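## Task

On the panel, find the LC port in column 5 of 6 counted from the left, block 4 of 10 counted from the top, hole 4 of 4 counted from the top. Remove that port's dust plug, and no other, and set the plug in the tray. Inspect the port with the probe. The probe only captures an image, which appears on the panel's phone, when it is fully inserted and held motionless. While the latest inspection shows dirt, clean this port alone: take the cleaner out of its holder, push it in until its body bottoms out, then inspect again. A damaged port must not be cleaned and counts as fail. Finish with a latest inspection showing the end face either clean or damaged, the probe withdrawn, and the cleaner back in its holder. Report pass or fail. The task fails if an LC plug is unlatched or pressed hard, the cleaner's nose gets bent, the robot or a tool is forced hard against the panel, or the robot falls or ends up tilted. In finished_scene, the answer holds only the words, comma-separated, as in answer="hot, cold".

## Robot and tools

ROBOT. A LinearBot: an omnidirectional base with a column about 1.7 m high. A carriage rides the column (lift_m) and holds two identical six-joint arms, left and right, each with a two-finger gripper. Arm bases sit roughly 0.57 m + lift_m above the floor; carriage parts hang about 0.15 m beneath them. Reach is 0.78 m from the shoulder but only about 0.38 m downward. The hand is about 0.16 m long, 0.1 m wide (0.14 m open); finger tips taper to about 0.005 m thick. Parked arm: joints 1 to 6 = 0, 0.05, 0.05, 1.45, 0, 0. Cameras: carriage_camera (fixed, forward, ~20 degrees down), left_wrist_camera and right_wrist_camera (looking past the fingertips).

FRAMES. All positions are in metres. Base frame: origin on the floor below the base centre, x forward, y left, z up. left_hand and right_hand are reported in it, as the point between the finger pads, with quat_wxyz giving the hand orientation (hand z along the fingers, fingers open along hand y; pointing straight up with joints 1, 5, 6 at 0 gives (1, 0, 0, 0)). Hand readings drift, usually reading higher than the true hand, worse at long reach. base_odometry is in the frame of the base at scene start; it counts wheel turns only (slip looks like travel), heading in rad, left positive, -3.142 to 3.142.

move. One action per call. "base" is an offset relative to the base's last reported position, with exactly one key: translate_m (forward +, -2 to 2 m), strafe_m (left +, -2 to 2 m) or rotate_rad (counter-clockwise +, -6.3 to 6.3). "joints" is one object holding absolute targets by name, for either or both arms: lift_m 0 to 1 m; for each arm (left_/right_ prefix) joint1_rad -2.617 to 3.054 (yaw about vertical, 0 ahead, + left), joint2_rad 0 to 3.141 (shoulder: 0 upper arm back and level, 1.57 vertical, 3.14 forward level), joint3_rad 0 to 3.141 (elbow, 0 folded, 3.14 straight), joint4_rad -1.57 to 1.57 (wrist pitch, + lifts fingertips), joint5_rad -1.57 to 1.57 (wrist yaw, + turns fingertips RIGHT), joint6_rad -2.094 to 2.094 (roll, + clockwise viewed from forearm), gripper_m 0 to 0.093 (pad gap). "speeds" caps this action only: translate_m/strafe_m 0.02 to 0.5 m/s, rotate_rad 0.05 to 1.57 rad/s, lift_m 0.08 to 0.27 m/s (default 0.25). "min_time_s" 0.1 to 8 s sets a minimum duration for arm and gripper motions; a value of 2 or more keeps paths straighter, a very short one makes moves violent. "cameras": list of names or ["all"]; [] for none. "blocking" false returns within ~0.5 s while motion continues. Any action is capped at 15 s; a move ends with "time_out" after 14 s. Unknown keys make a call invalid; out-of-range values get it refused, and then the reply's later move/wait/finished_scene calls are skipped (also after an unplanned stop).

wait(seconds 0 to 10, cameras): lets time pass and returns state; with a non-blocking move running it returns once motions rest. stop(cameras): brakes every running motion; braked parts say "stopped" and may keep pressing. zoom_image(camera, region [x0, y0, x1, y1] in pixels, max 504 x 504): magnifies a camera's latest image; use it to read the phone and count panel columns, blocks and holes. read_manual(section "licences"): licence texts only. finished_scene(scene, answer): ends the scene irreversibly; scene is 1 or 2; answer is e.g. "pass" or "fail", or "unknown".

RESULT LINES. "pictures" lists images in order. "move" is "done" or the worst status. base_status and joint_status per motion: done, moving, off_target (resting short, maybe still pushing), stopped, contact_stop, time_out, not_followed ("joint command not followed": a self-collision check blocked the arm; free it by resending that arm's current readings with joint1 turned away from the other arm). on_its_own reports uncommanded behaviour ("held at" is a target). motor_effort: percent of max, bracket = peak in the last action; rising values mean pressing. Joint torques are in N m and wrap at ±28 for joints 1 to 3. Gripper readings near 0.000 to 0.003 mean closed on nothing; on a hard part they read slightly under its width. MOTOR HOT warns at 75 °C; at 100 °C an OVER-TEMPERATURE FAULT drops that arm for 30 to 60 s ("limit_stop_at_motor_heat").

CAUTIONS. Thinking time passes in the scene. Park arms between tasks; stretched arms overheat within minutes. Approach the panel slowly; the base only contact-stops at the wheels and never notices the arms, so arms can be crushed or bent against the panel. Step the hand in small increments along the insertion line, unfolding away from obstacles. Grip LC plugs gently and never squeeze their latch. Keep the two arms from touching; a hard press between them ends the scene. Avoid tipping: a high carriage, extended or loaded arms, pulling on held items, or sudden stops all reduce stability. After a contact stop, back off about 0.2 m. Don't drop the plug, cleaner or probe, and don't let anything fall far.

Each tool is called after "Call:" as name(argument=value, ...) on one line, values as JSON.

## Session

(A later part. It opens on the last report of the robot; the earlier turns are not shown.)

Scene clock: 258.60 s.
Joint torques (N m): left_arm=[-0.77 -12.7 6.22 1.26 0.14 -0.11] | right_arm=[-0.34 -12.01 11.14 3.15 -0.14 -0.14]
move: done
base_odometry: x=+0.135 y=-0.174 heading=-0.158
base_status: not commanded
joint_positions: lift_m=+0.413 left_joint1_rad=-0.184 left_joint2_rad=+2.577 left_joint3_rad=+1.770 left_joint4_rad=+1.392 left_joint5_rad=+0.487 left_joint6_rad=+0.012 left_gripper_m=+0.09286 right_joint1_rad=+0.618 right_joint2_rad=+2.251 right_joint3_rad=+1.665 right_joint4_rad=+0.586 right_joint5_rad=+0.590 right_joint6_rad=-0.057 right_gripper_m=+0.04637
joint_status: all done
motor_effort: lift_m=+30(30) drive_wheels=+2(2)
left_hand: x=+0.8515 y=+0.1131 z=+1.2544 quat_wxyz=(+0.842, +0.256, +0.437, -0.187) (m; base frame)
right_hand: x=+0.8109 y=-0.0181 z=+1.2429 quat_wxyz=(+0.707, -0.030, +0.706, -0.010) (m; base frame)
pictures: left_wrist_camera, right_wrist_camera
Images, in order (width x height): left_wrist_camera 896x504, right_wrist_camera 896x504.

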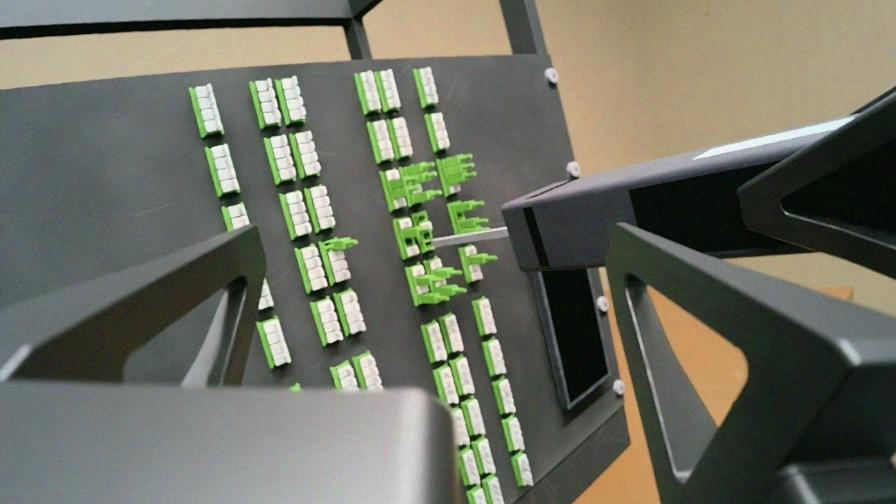

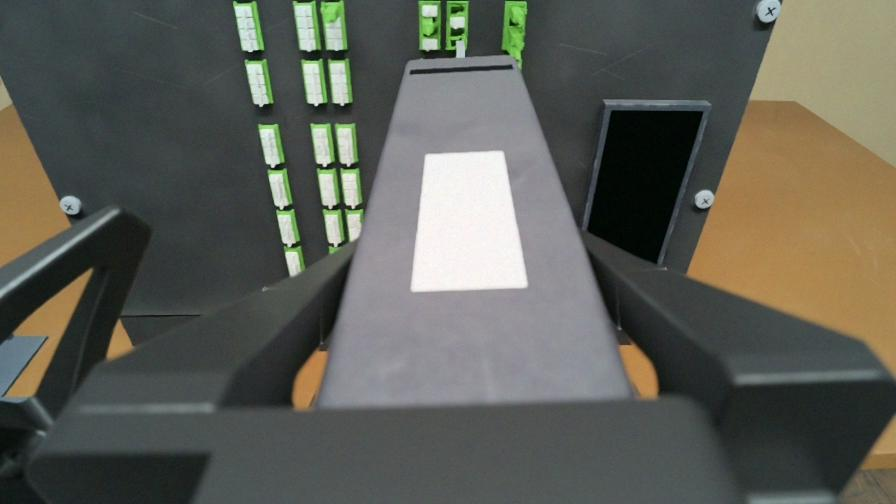

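Call:
move(joints={"right_joint5_rad":0.5765}, cameras=["left_wrist_camera","right_wrist_camera"])

Call:
zoom_image(camera="right_wrist_camera", region=[440, 10, 480, 60])

Call:
zoom_image(camera="left_wrist_camera", region=[410, 205, 460, 255])

Scene clock: 259.80 s.
Joint torques (N m): left_arm=[-0.76 -12.7 6.22 1.26 0.14 -0.11] | right_arm=[-0.03 -11.99 11.14 3.16 -0.16 -0.13]
move: done
base_odometry: x=+0.135 y=-0.174 heading=-0.158
base_status: not commanded
joint_positions: lift_m=+0.413 left_joint1_rad=-0.184 left_joint2_rad=+2.577 left_joint3_rad=+1.770 left_joint4_rad=+1.392 left_joint5_rad=+0.487 left_joint6_rad=+0.012 left_gripper_m=+0.09286 right_joint1_rad=+0.615 right_joint2_rad=+2.251 right_joint3_rad=+1.665 right_joint4_rad=+0.586 right_joint5_rad=+0.585 right_joint6_rad=-0.057 right_gripper_m=+0.04637
joint_status: all done
motor_effort: lift_m=+30(30) drive_wheels=+2(2)
left_hand: x=+0.8515 y=+0.1131 z=+1.2544 quat_wxyz=(+0.842, +0.256, +0.437, -0.187) (m; base frame)
right_hand: x=+0.8116 y=-0.0188 z=+1.2429 quat_wxyz=(+0.707, -0.031, +0.706, -0.010) (m; base frame)
pictures: left_wrist_camera, right_wrist_camera
Images, in order (width x height): left_wrist_camera 896x504, right_wrist_camera 896x504.

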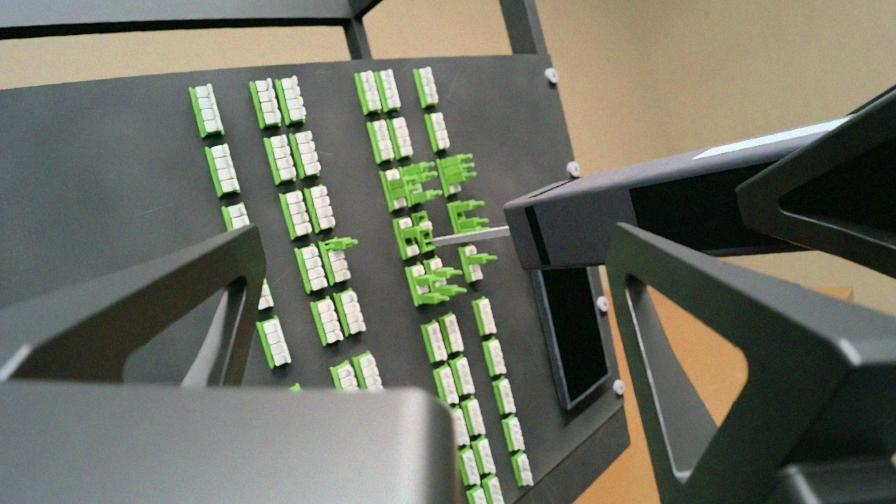

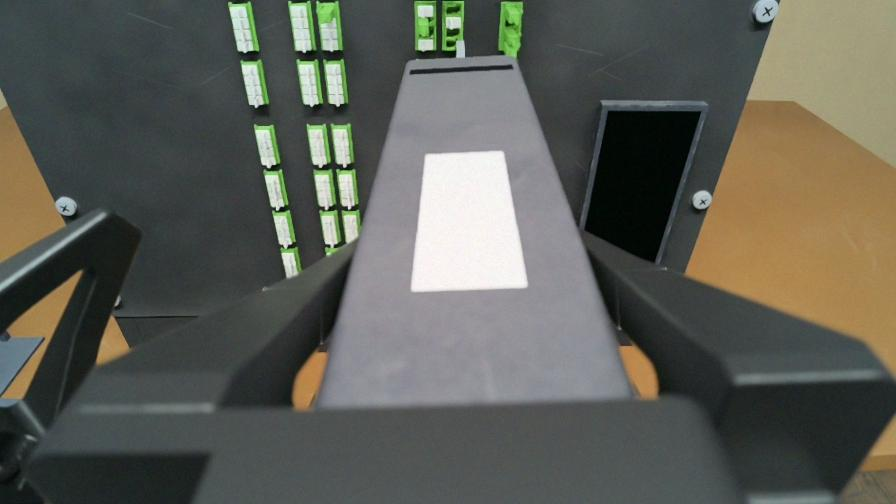

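Scaled by 10.080 from the camera's 896x504 image, which has a finer 1280x720 frame.

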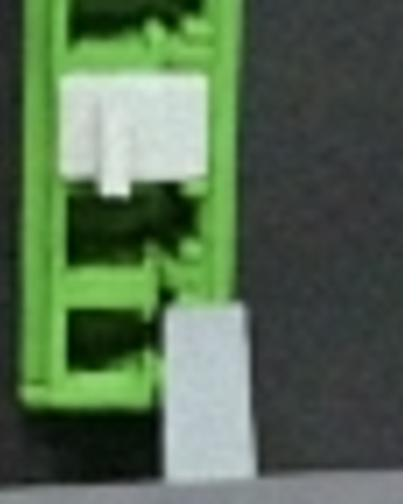

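Scaled by 10.080 from the camera's 896x504 image, which has a finer 1280x720 frame.

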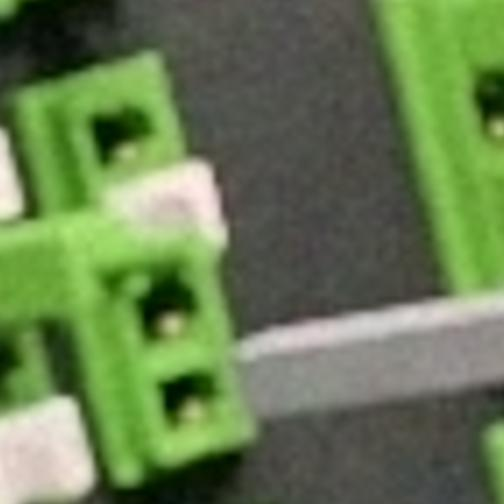

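Call:
move(base={"translate_m": -0.03}, speeds={"translate_m":0.05}, cameras=["left_wrist_camera","right_wrist_camera"])

Call:
wait(seconds=1, cameras=["left_wrist_camera","right_wrist_camera"])

Call:
zoom_image(camera="right_wrist_camera", region=[430, 0, 490, 60])

Call:
zoom_image(camera="left_wrist_camera", region=[390, 190, 480, 270])

Scene clock: 262.40 s.
Joint torques (N m): left_arm=[-0.77 -12.72 6.23 1.25 0.14 -0.12] | right_arm=[0.23 -12 11.19 3.24 -0.12 -0.14]
move: done
base_odometry: x=+0.106 y=-0.169 heading=-0.158
base_status: done
joint_positions: lift_m=+0.413 left_joint1_rad=-0.184 left_joint2_rad=+2.577 left_joint3_rad=+1.770 left_joint4_rad=+1.392 left_joint5_rad=+0.487 left_joint6_rad=+0.012 left_gripper_m=+0.09286 right_joint1_rad=+0.613 right_joint2_rad=+2.251 right_joint3_rad=+1.665 right_joint4_rad=+0.581 right_joint5_rad=+0.580 right_joint6_rad=-0.057 right_gripper_m=+0.04637
joint_status: not commanded
motor_effort: lift_m=+30(30) drive_wheels=-1(9)
left_hand: x=+0.8515 y=+0.1131 z=+1.2544 quat_wxyz=(+0.842, +0.256, +0.437, -0.187) (m; base frame)
right_hand: x=+0.8122 y=-0.0191 z=+1.2418 quat_wxyz=(+0.706, -0.033, +0.708, -0.010) (m; base frame)
pictures: left_wrist_camera, right_wrist_camera
Images, in order (width x height): left_wrist_camera 896x504, right_wrist_camera 896x504.

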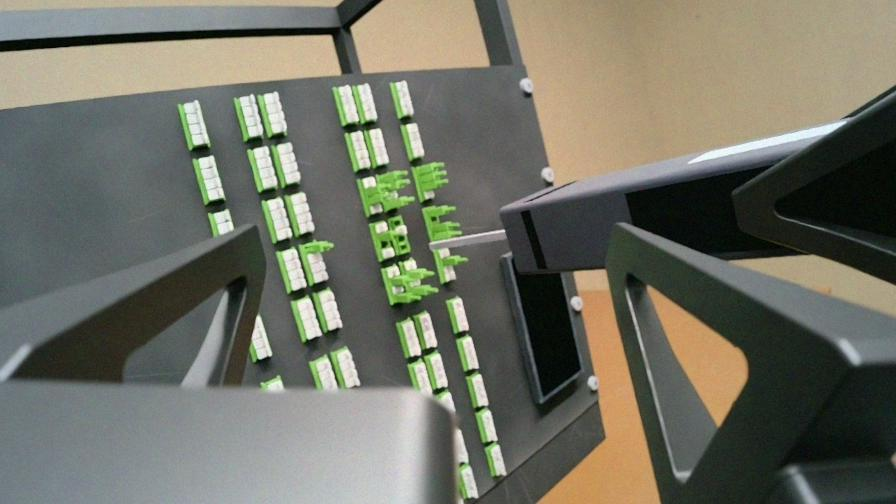

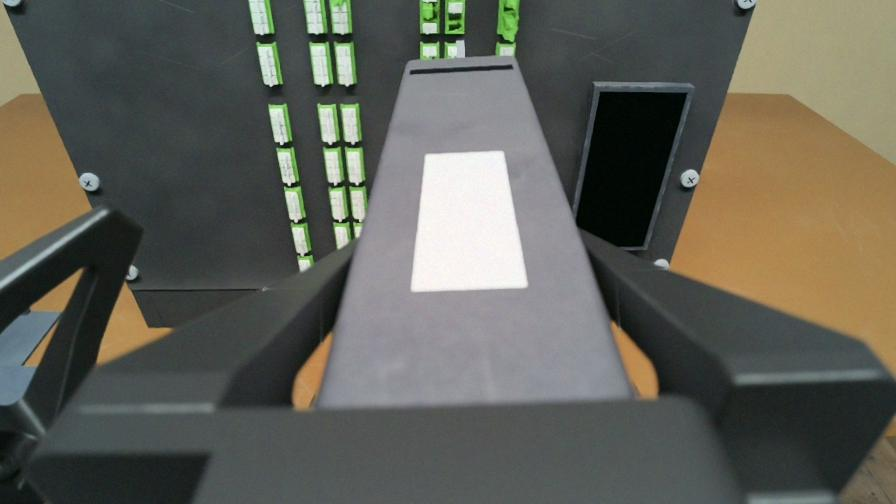

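Scene clock: 263.40 s.
Joint torques (N m): left_arm=[-0.77 -12.7 6.2 1.26 0.14 -0.11] | right_arm=[0.13 -11.92 11.14 3.22 -0.12 -0.15]
base_odometry: x=+0.106 y=-0.169 heading=-0.158
base_status: done
joint_positions: lift_m=+0.413 left_joint1_rad=-0.184 left_joint2_rad=+2.577 left_joint3_rad=+1.770 left_joint4_rad=+1.392 left_joint5_rad=+0.487 left_joint6_rad=+0.012 left_gripper_m=+0.09286 right_joint1_rad=+0.613 right_joint2_rad=+2.251 right_joint3_rad=+1.665 right_joint4_rad=+0.581 right_joint5_rad=+0.580 right_joint6_rad=-0.057 right_gripper_m=+0.04637
joint_status: not commanded
motor_effort: lift_m=+30(30) drive_wheels=-1(9)
left_hand: x=+0.8515 y=+0.1131 z=+1.2544 quat_wxyz=(+0.842, +0.256, +0.437, -0.187) (m; base frame)
right_hand: x=+0.8123 y=-0.0193 z=+1.2418 quat_wxyz=(+0.706, -0.033, +0.708, -0.010) (m; base frame)
wait: 1.00 s; at rest by 0.27 s
pictures: left_wrist_camera, right_wrist_camera
Images, in order (width x height): left_wrist_camera 896x504, right_wrist_camera 896x504.

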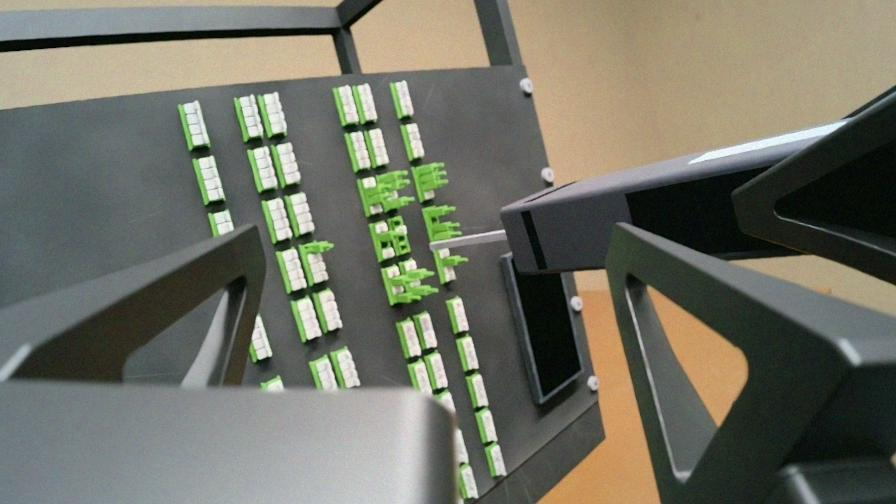

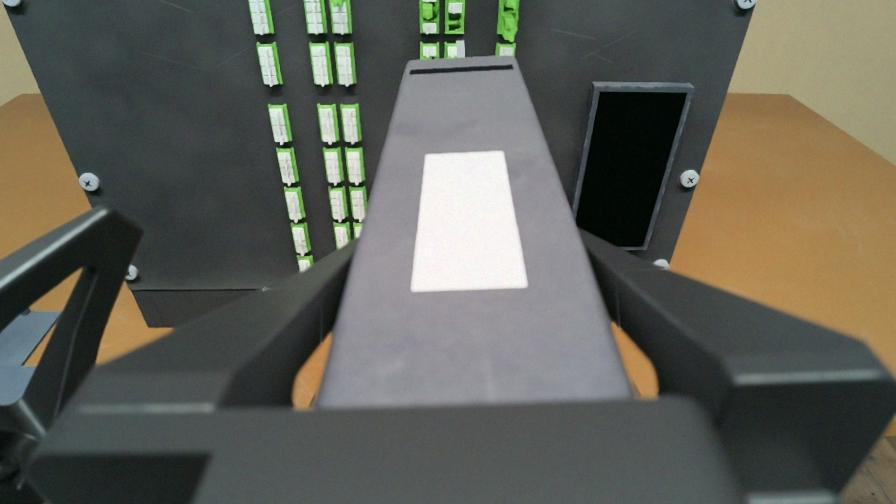

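Scaled by 8.400 from the camera's 896x504 image, which has a finer 1280x720 frame.

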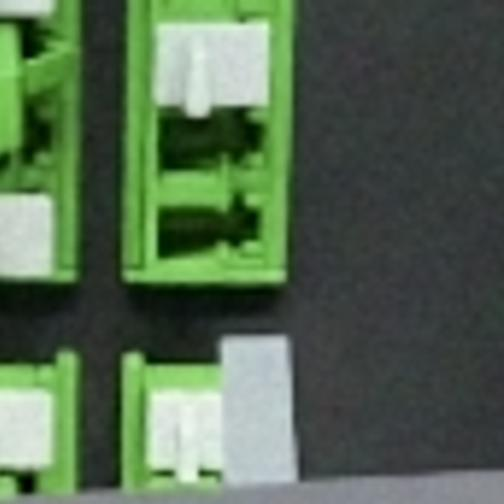

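Scaled by 5.600 from the camera's 896x504 image, which has a finer 1280x720 frame.

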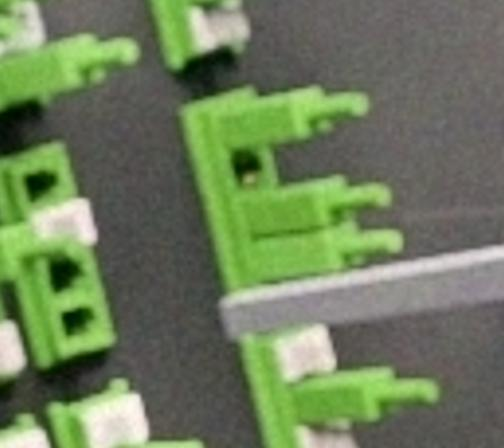

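Call:
move(joints={"right_joint1_rad":0.599,"right_joint2_rad":2.3272,"right_joint3_rad":1.8263,"right_joint4_rad":0.586,"right_joint5_rad":0.5676}, min_time_s=2.5, cameras=["left_wrist_camera","right_wrist_camera"])

Call:
zoom_image(camera="right_wrist_camera", region=[440, 10, 480, 60])

Call:
zoom_image(camera="left_wrist_camera", region=[390, 220, 430, 270])

Scene clock: 270.33 s.
Joint torques (N m): left_arm=[-0.77 -12.7 6.22 1.26 0.14 -0.11] | right_arm=[-0.31 -12.46 11.25 3.18 -0.17 -0.13]
move: off_target
base_odometry: x=+0.106 y=-0.169 heading=-0.158
base_status: not commanded
joint_positions: lift_m=+0.413 left_joint1_rad=-0.184 left_joint2_rad=+2.577 left_joint3_rad=+1.770 left_joint4_rad=+1.392 left_joint5_rad=+0.487 left_joint6_rad=+0.012 left_gripper_m=+0.09286 right_joint1_rad=+0.605 right_joint2_rad=+2.315 right_joint3_rad=+1.775 right_joint4_rad=+0.538 right_joint5_rad=+0.575 right_joint6_rad=-0.057 right_gripper_m=+0.04637
joint_status: right_joint4_rad off_target (ended at +0.538, target +0.586); the others done
motor_effort: lift_m=+30(30) drive_wheels=-1(1)
left_hand: x=+0.8515 y=+0.1131 z=+1.2544 quat_wxyz=(+0.842, +0.256, +0.437, -0.187) (m; base frame)
right_hand: x=+0.8280 y=-0.0135 z=+1.2428 quat_wxyz=(+0.707, -0.031, +0.707, -0.010) (m; base frame)
pictures: left_wrist_camera, right_wrist_camera
Images, in order (width x height): left_wrist_camera 896x504, right_wrist_camera 896x504.

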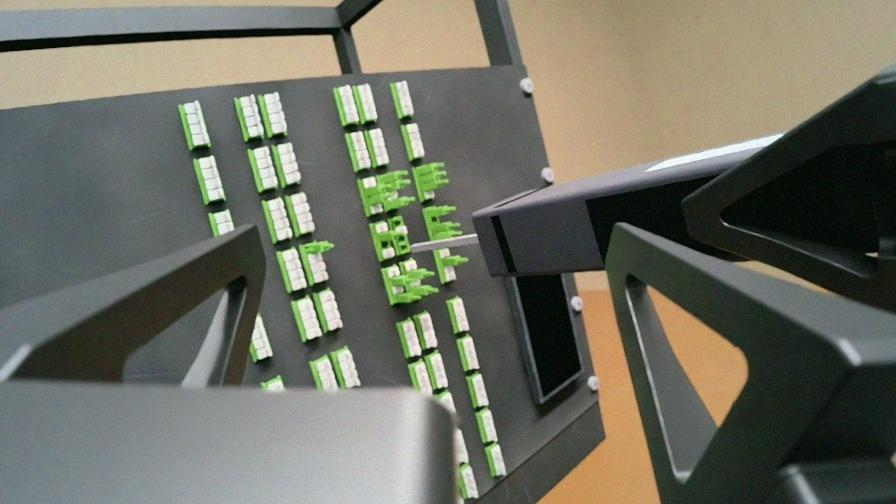

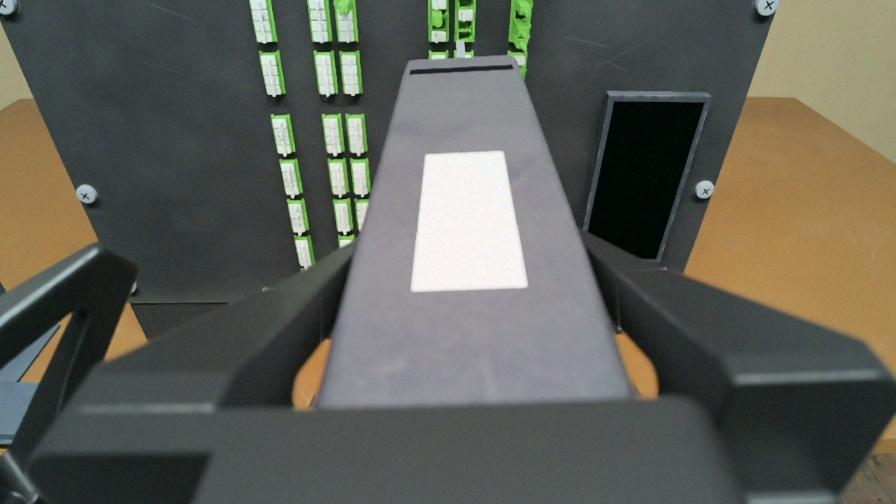

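Scaled by 10.080 from the camera's 896x504 image, which has a finer 1280x720 frame.

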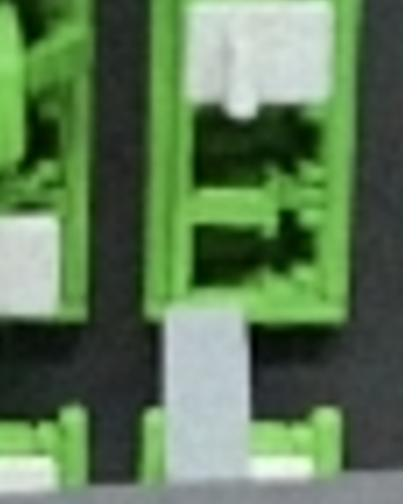

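Scaled by 10.080 from the camera's 896x504 image, which has a finer 1280x720 frame.

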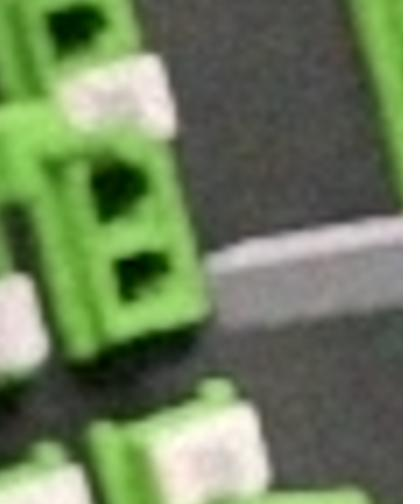

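Call:
move(joints={"lift_m":0.415,"right_joint1_rad":0.5905,"right_joint2_rad":2.3407,"right_joint3_rad":1.8503,"right_joint4_rad":0.576,"right_joint5_rad":0.5591}, min_time_s=2, cameras=["left_wrist_camera","right_wrist_camera"])

Call:
zoom_image(camera="right_wrist_camera", region=[440, 10, 480, 60])

Call:
zoom_image(camera="left_wrist_camera", region=[390, 220, 430, 270])

Scene clock: 273.63 s.
Joint torques (N m): left_arm=[-0.77 -12.74 6.2 1.26 0.14 -0.11] | right_arm=[-0.25 -12.62 11.29 3.19 -0.2 -0.14]
move: off_target
base_odometry: x=+0.106 y=-0.169 heading=-0.158
base_status: not commanded
joint_positions: lift_m=+0.415 left_joint1_rad=-0.184 left_joint2_rad=+2.578 left_joint3_rad=+1.770 left_joint4_rad=+1.392 left_joint5_rad=+0.487 left_joint6_rad=+0.012 left_gripper_m=+0.09286 right_joint1_rad=+0.597 right_joint2_rad=+2.328 right_joint3_rad=+1.799 right_joint4_rad=+0.527 right_joint5_rad=+0.567 right_joint6_rad=-0.057 right_gripper_m=+0.04637
joint_status: right_joint4_rad off_target (ended at +0.527, target +0.576); the others done
motor_effort: lift_m=+30(34) drive_wheels=-1(1)
left_hand: x=+0.8516 y=+0.1130 z=+1.2554 quat_wxyz=(+0.842, +0.256, +0.437, -0.187) (m; base frame)
right_hand: x=+0.8332 y=-0.0152 z=+1.2441 quat_wxyz=(+0.706, -0.031, +0.707, -0.010) (m; base frame)
pictures: left_wrist_camera, right_wrist_camera
Images, in order (width x height): left_wrist_camera 896x504, right_wrist_camera 896x504.

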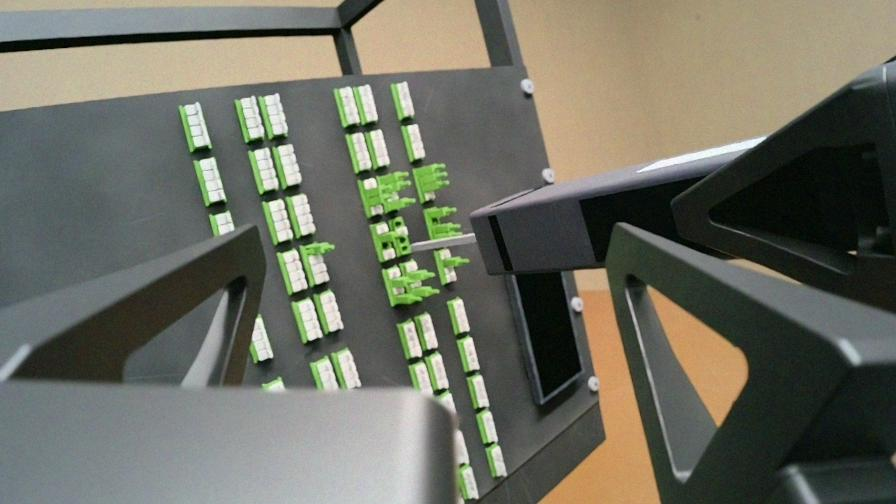

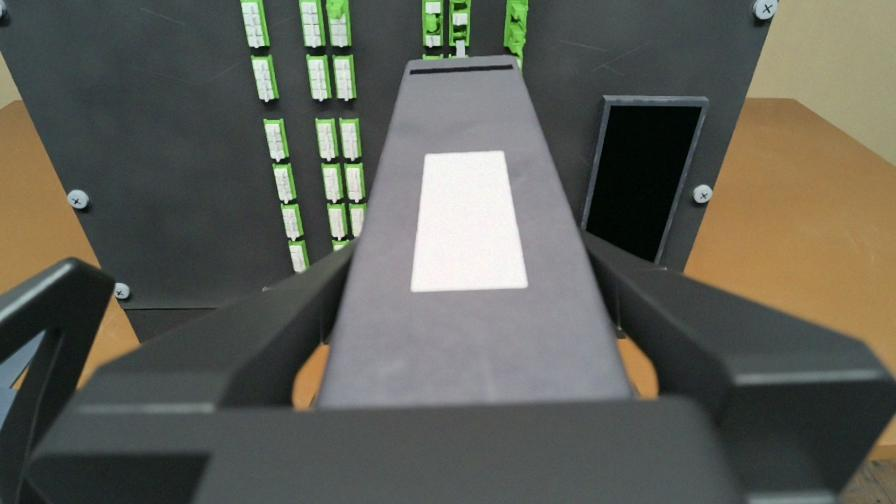

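Scaled by 10.080 from the camera's 896x504 image, which has a finer 1280x720 frame.

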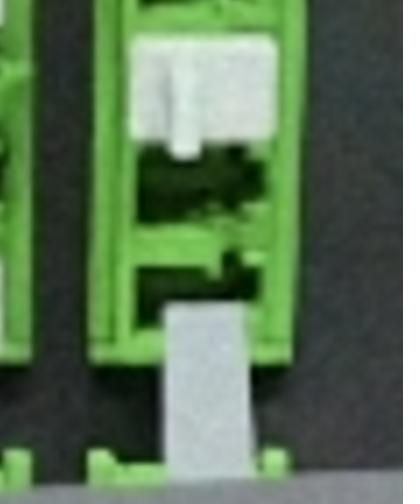

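Scaled by 10.080 from the camera's 896x504 image, which has a finer 1280x720 frame.

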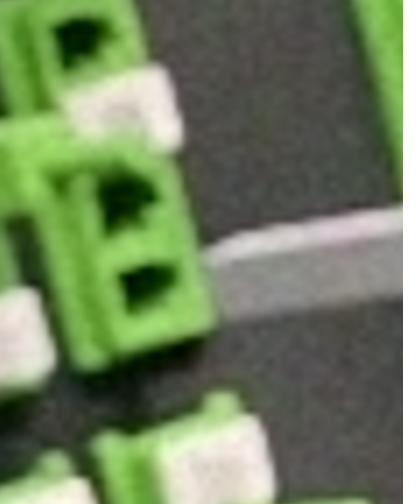

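Call:
move(joints={"lift_m":0.4157,"right_joint5_rad":0.5547}, cameras=["left_wrist_camera","right_wrist_camera"])

Call:
zoom_image(camera="right_wrist_camera", region=[440, 10, 480, 60])

Call:
zoom_image(camera="left_wrist_camera", region=[390, 220, 430, 270])

Scene clock: 274.80 s.
Joint torques (N m): left_arm=[-0.77 -12.75 6.17 1.25 0.14 -0.11] | right_arm=[-0.14 -12.66 11.21 3.2 -0.16 -0.15]
move: done
base_odometry: x=+0.106 y=-0.169 heading=-0.158
base_status: not commanded
joint_positions: lift_m=+0.415 left_joint1_rad=-0.184 left_joint2_rad=+2.578 left_joint3_rad=+1.770 left_joint4_rad=+1.392 left_joint5_rad=+0.487 left_joint6_rad=+0.012 left_gripper_m=+0.09286 right_joint1_rad=+0.597 right_joint2_rad=+2.329 right_joint3_rad=+1.799 right_joint4_rad=+0.525 right_joint5_rad=+0.563 right_joint6_rad=-0.057 right_gripper_m=+0.04637
joint_status: all done
motor_effort: lift_m=+30(33) drive_wheels=+0(1)
left_hand: x=+0.8516 y=+0.1130 z=+1.2561 quat_wxyz=(+0.842, +0.256, +0.437, -0.187) (m; base frame)
right_hand: x=+0.8332 y=-0.0145 z=+1.2438 quat_wxyz=(+0.706, -0.033, +0.708, -0.009) (m; base frame)
pictures: left_wrist_camera, right_wrist_camera
Images, in order (width x height): left_wrist_camera 896x504, right_wrist_camera 896x504.

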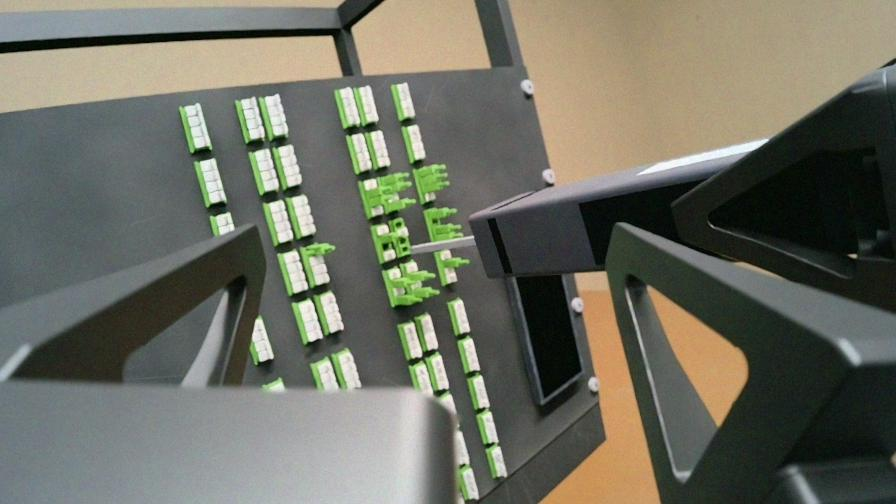

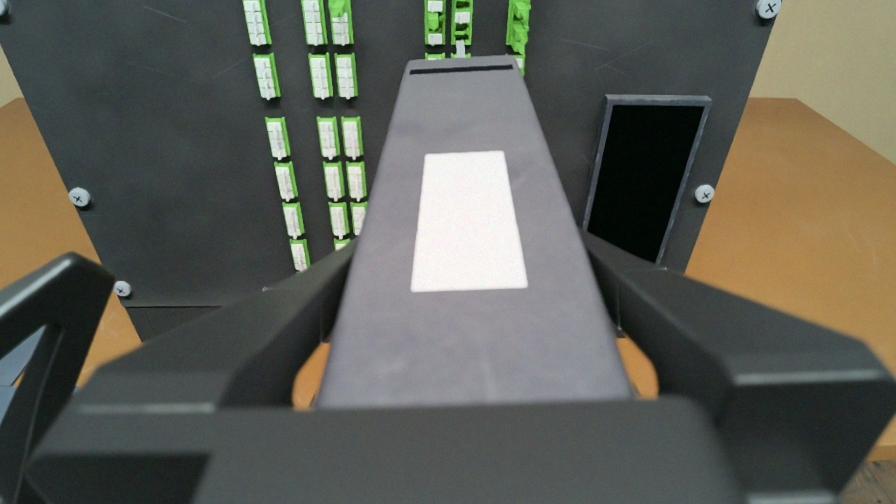

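Scaled by 10.080 from the camera's 896x504 image, which has a finer 1280x720 frame.

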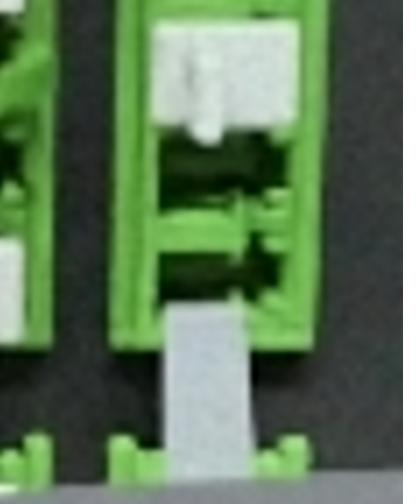

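Scaled by 10.080 from the camera's 896x504 image, which has a finer 1280x720 frame.

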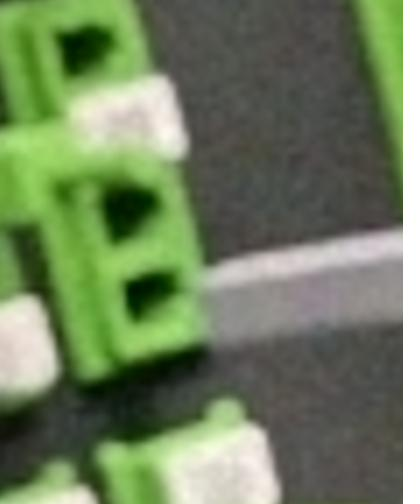

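Call:
move(joints={"lift_m":0.4170,"right_joint4_rad":0.579}, cameras=["left_wrist_camera","right_wrist_camera"])

Call:
zoom_image(camera="right_wrist_camera", region=[440, 10, 480, 60])

Call:
zoom_image(camera="left_wrist_camera", region=[390, 220, 430, 270])

Scene clock: 275.70 s.
Joint torques (N m): left_arm=[-0.79 -12.78 6.22 1.26 0.14 -0.11] | right_arm=[-0.29 -12.96 11.3 3.24 -0.16 -0.14]
move: off_target
base_odometry: x=+0.106 y=-0.169 heading=-0.158
base_status: not commanded
joint_positions: lift_m=+0.417 left_joint1_rad=-0.184 left_joint2_rad=+2.578 left_joint3_rad=+1.770 left_joint4_rad=+1.392 left_joint5_rad=+0.487 left_joint6_rad=+0.012 left_gripper_m=+0.09286 right_joint1_rad=+0.597 right_joint2_rad=+2.331 right_joint3_rad=+1.799 right_joint4_rad=+0.524 right_joint5_rad=+0.562 right_joint6_rad=-0.057 right_gripper_m=+0.04637
joint_status: right_joint4_rad off_target (ended at +0.523, target +0.579); the others done
motor_effort: lift_m=+30(32) drive_wheels=+0(1)
left_hand: x=+0.8517 y=+0.1130 z=+1.2572 quat_wxyz=(+0.842, +0.256, +0.437, -0.187) (m; base frame)
right_hand: x=+0.8334 y=-0.0142 z=+1.2438 quat_wxyz=(+0.705, -0.034, +0.709, -0.009) (m; base frame)
pictures: left_wrist_camera, right_wrist_camera
Images, in order (width x height): left_wrist_camera 896x504, right_wrist_camera 896x504.

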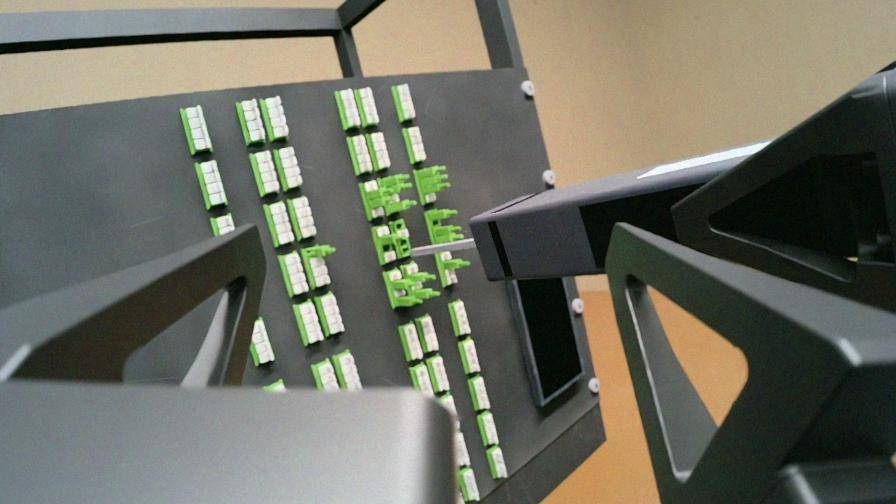

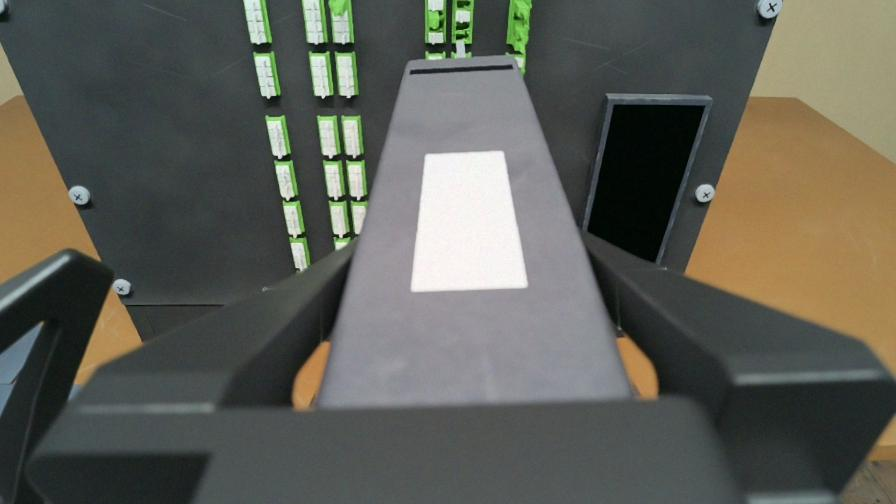

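Scaled by 10.080 from the camera's 896x504 image, which has a finer 1280x720 frame.

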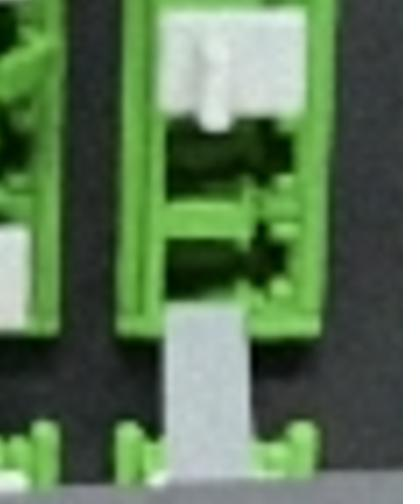

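Scaled by 10.080 from the camera's 896x504 image, which has a finer 1280x720 frame.

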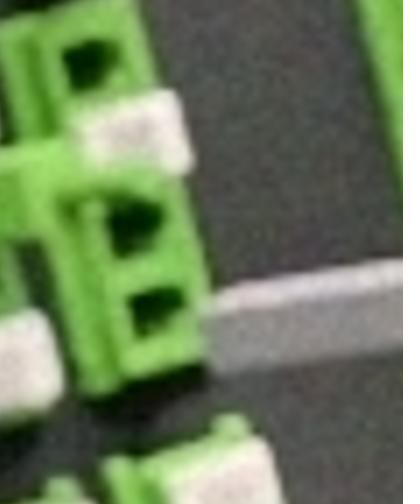

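Call:
move(joints={"right_joint4_rad":0.5885}, cameras=["left_wrist_camera","right_wrist_camera"])

Call:
zoom_image(camera="right_wrist_camera", region=[440, 10, 480, 60])

Call:
zoom_image(camera="left_wrist_camera", region=[390, 220, 430, 270])

Scene clock: 276.73 s.
Joint torques (N m): left_arm=[-0.77 -12.79 6.22 1.26 0.14 -0.11] | right_arm=[-0.21 -12.81 11.37 3.39 -0.16 -0.13]
move: off_target
base_odometry: x=+0.106 y=-0.169 heading=-0.158
base_status: not commanded
joint_positions: lift_m=+0.417 left_joint1_rad=-0.184 left_joint2_rad=+2.578 left_joint3_rad=+1.770 left_joint4_rad=+1.392 left_joint5_rad=+0.487 left_joint6_rad=+0.012 left_gripper_m=+0.09286 right_joint1_rad=+0.597 right_joint2_rad=+2.331 right_joint3_rad=+1.799 right_joint4_rad=+0.524 right_joint5_rad=+0.562 right_joint6_rad=-0.057 right_gripper_m=+0.04637
joint_status: right_joint4_rad off_target (ended at +0.524, target +0.589)
motor_effort: lift_m=+30(30) drive_wheels=+0(0)
left_hand: x=+0.8517 y=+0.1130 z=+1.2572 quat_wxyz=(+0.842, +0.256, +0.437, -0.187) (m; base frame)
right_hand: x=+0.8334 y=-0.0142 z=+1.2438 quat_wxyz=(+0.705, -0.034, +0.709, -0.009) (m; base frame)
pictures: left_wrist_camera, right_wrist_camera
Images, in order (width x height): left_wrist_camera 896x504, right_wrist_camera 896x504.

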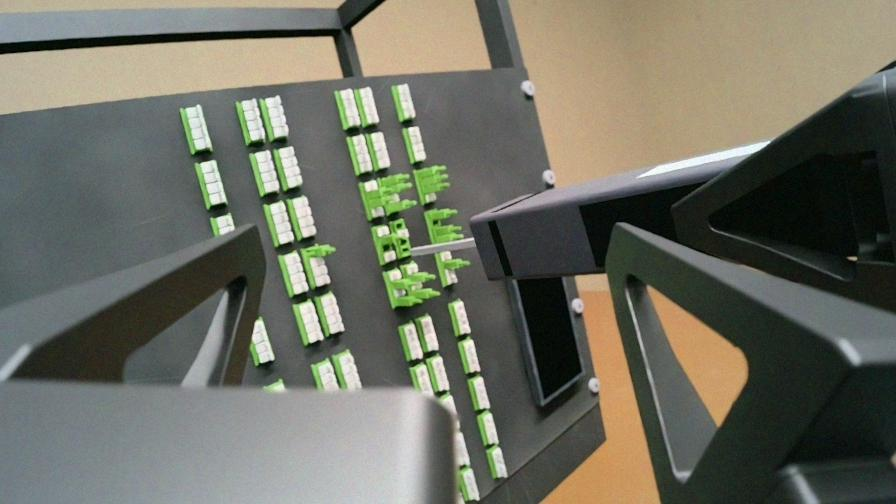

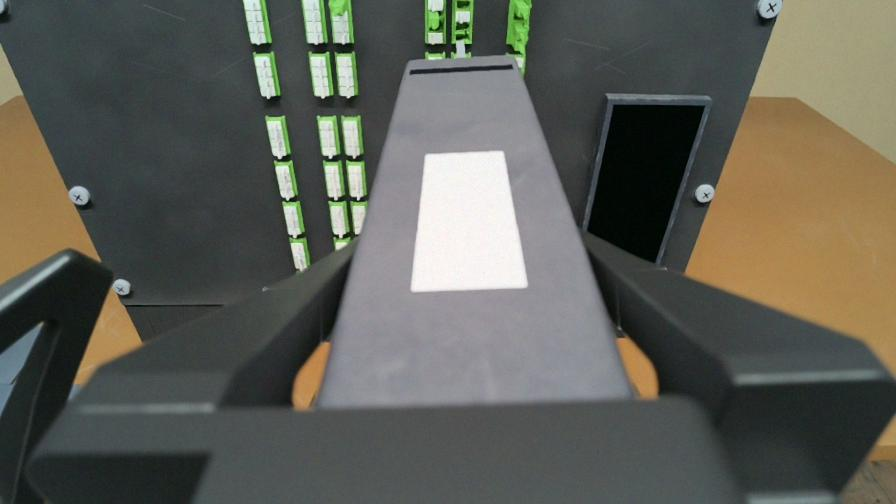

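Scaled by 10.080 from the camera's 896x504 image, which has a finer 1280x720 frame.

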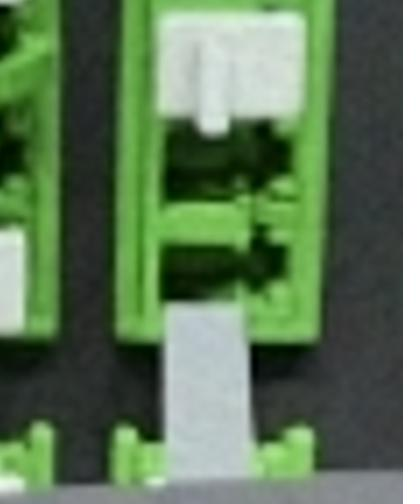

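Scaled by 10.080 from the camera's 896x504 image, which has a finer 1280x720 frame.

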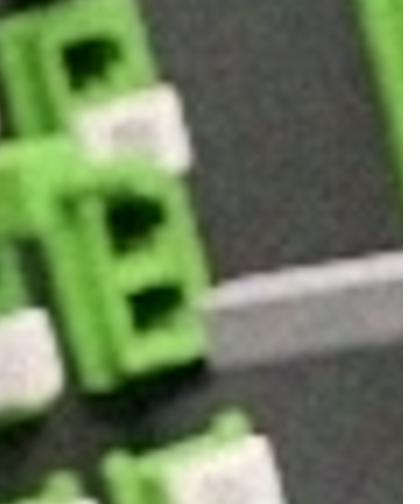

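Call:
move(joints={"right_joint4_rad":0.5955}, cameras=["left_wrist_camera","right_wrist_camera"])

Call:
zoom_image(camera="right_wrist_camera", region=[440, 10, 480, 60])

Call:
zoom_image(camera="left_wrist_camera", region=[390, 220, 430, 270])

Scene clock: 277.40 s.
Joint torques (N m): left_arm=[-0.77 -12.79 6.22 1.26 0.14 -0.11] | right_arm=[-0.34 -12.83 11.33 3.48 -0.17 -0.13]
move: off_target
base_odometry: x=+0.106 y=-0.169 heading=-0.158
base_status: not commanded
joint_positions: lift_m=+0.417 left_joint1_rad=-0.184 left_joint2_rad=+2.578 left_joint3_rad=+1.770 left_joint4_rad=+1.392 left_joint5_rad=+0.487 left_joint6_rad=+0.012 left_gripper_m=+0.09286 right_joint1_rad=+0.597 right_joint2_rad=+2.331 right_joint3_rad=+1.799 right_joint4_rad=+0.524 right_joint5_rad=+0.562 right_joint6_rad=-0.057 right_gripper_m=+0.04637
joint_status: right_joint4_rad off_target (ended at +0.524, target +0.596)
motor_effort: lift_m=+30(30) drive_wheels=+0(1)
left_hand: x=+0.8517 y=+0.1130 z=+1.2572 quat_wxyz=(+0.842, +0.256, +0.437, -0.187) (m; base frame)
right_hand: x=+0.8334 y=-0.0142 z=+1.2438 quat_wxyz=(+0.705, -0.034, +0.709, -0.009) (m; base frame)
pictures: left_wrist_camera, right_wrist_camera
Images, in order (width x height): left_wrist_camera 896x504, right_wrist_camera 896x504.

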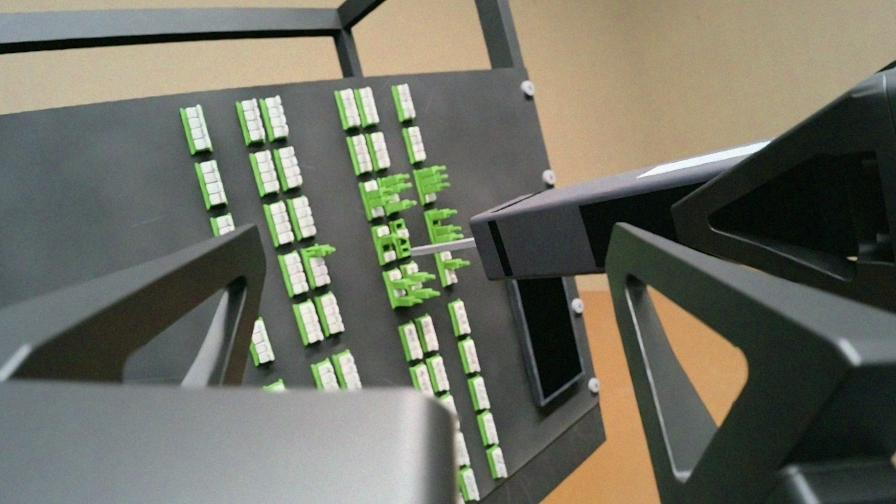

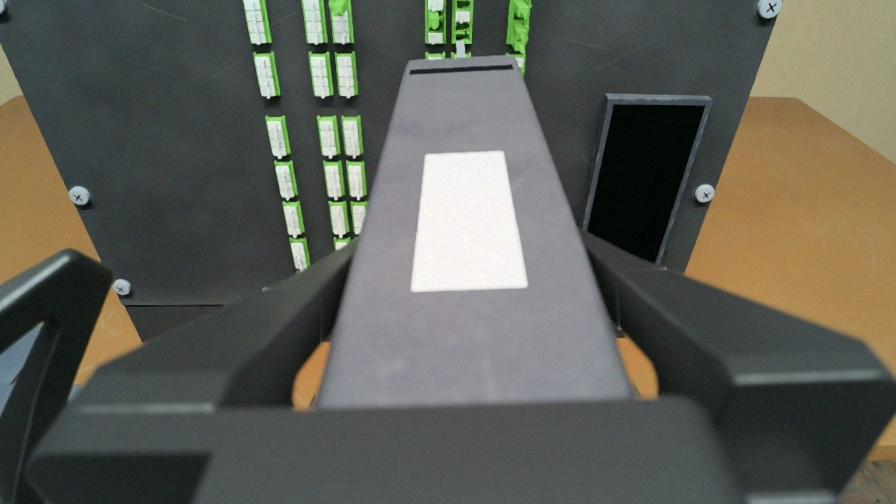

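Scaled by 10.080 from the camera's 896x504 image, which has a finer 1280x720 frame.

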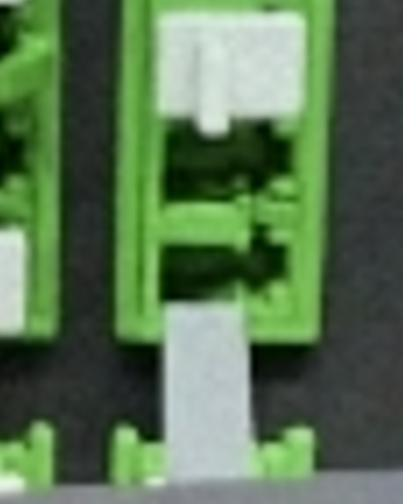

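Scaled by 10.080 from the camera's 896x504 image, which has a finer 1280x720 frame.

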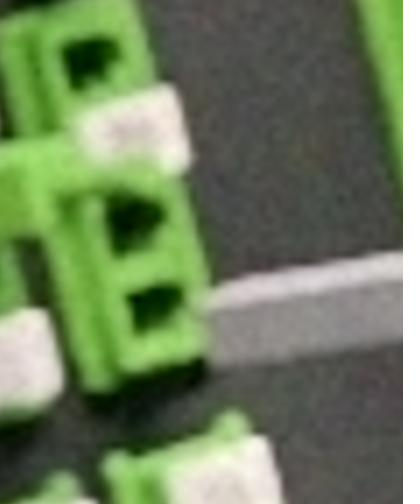

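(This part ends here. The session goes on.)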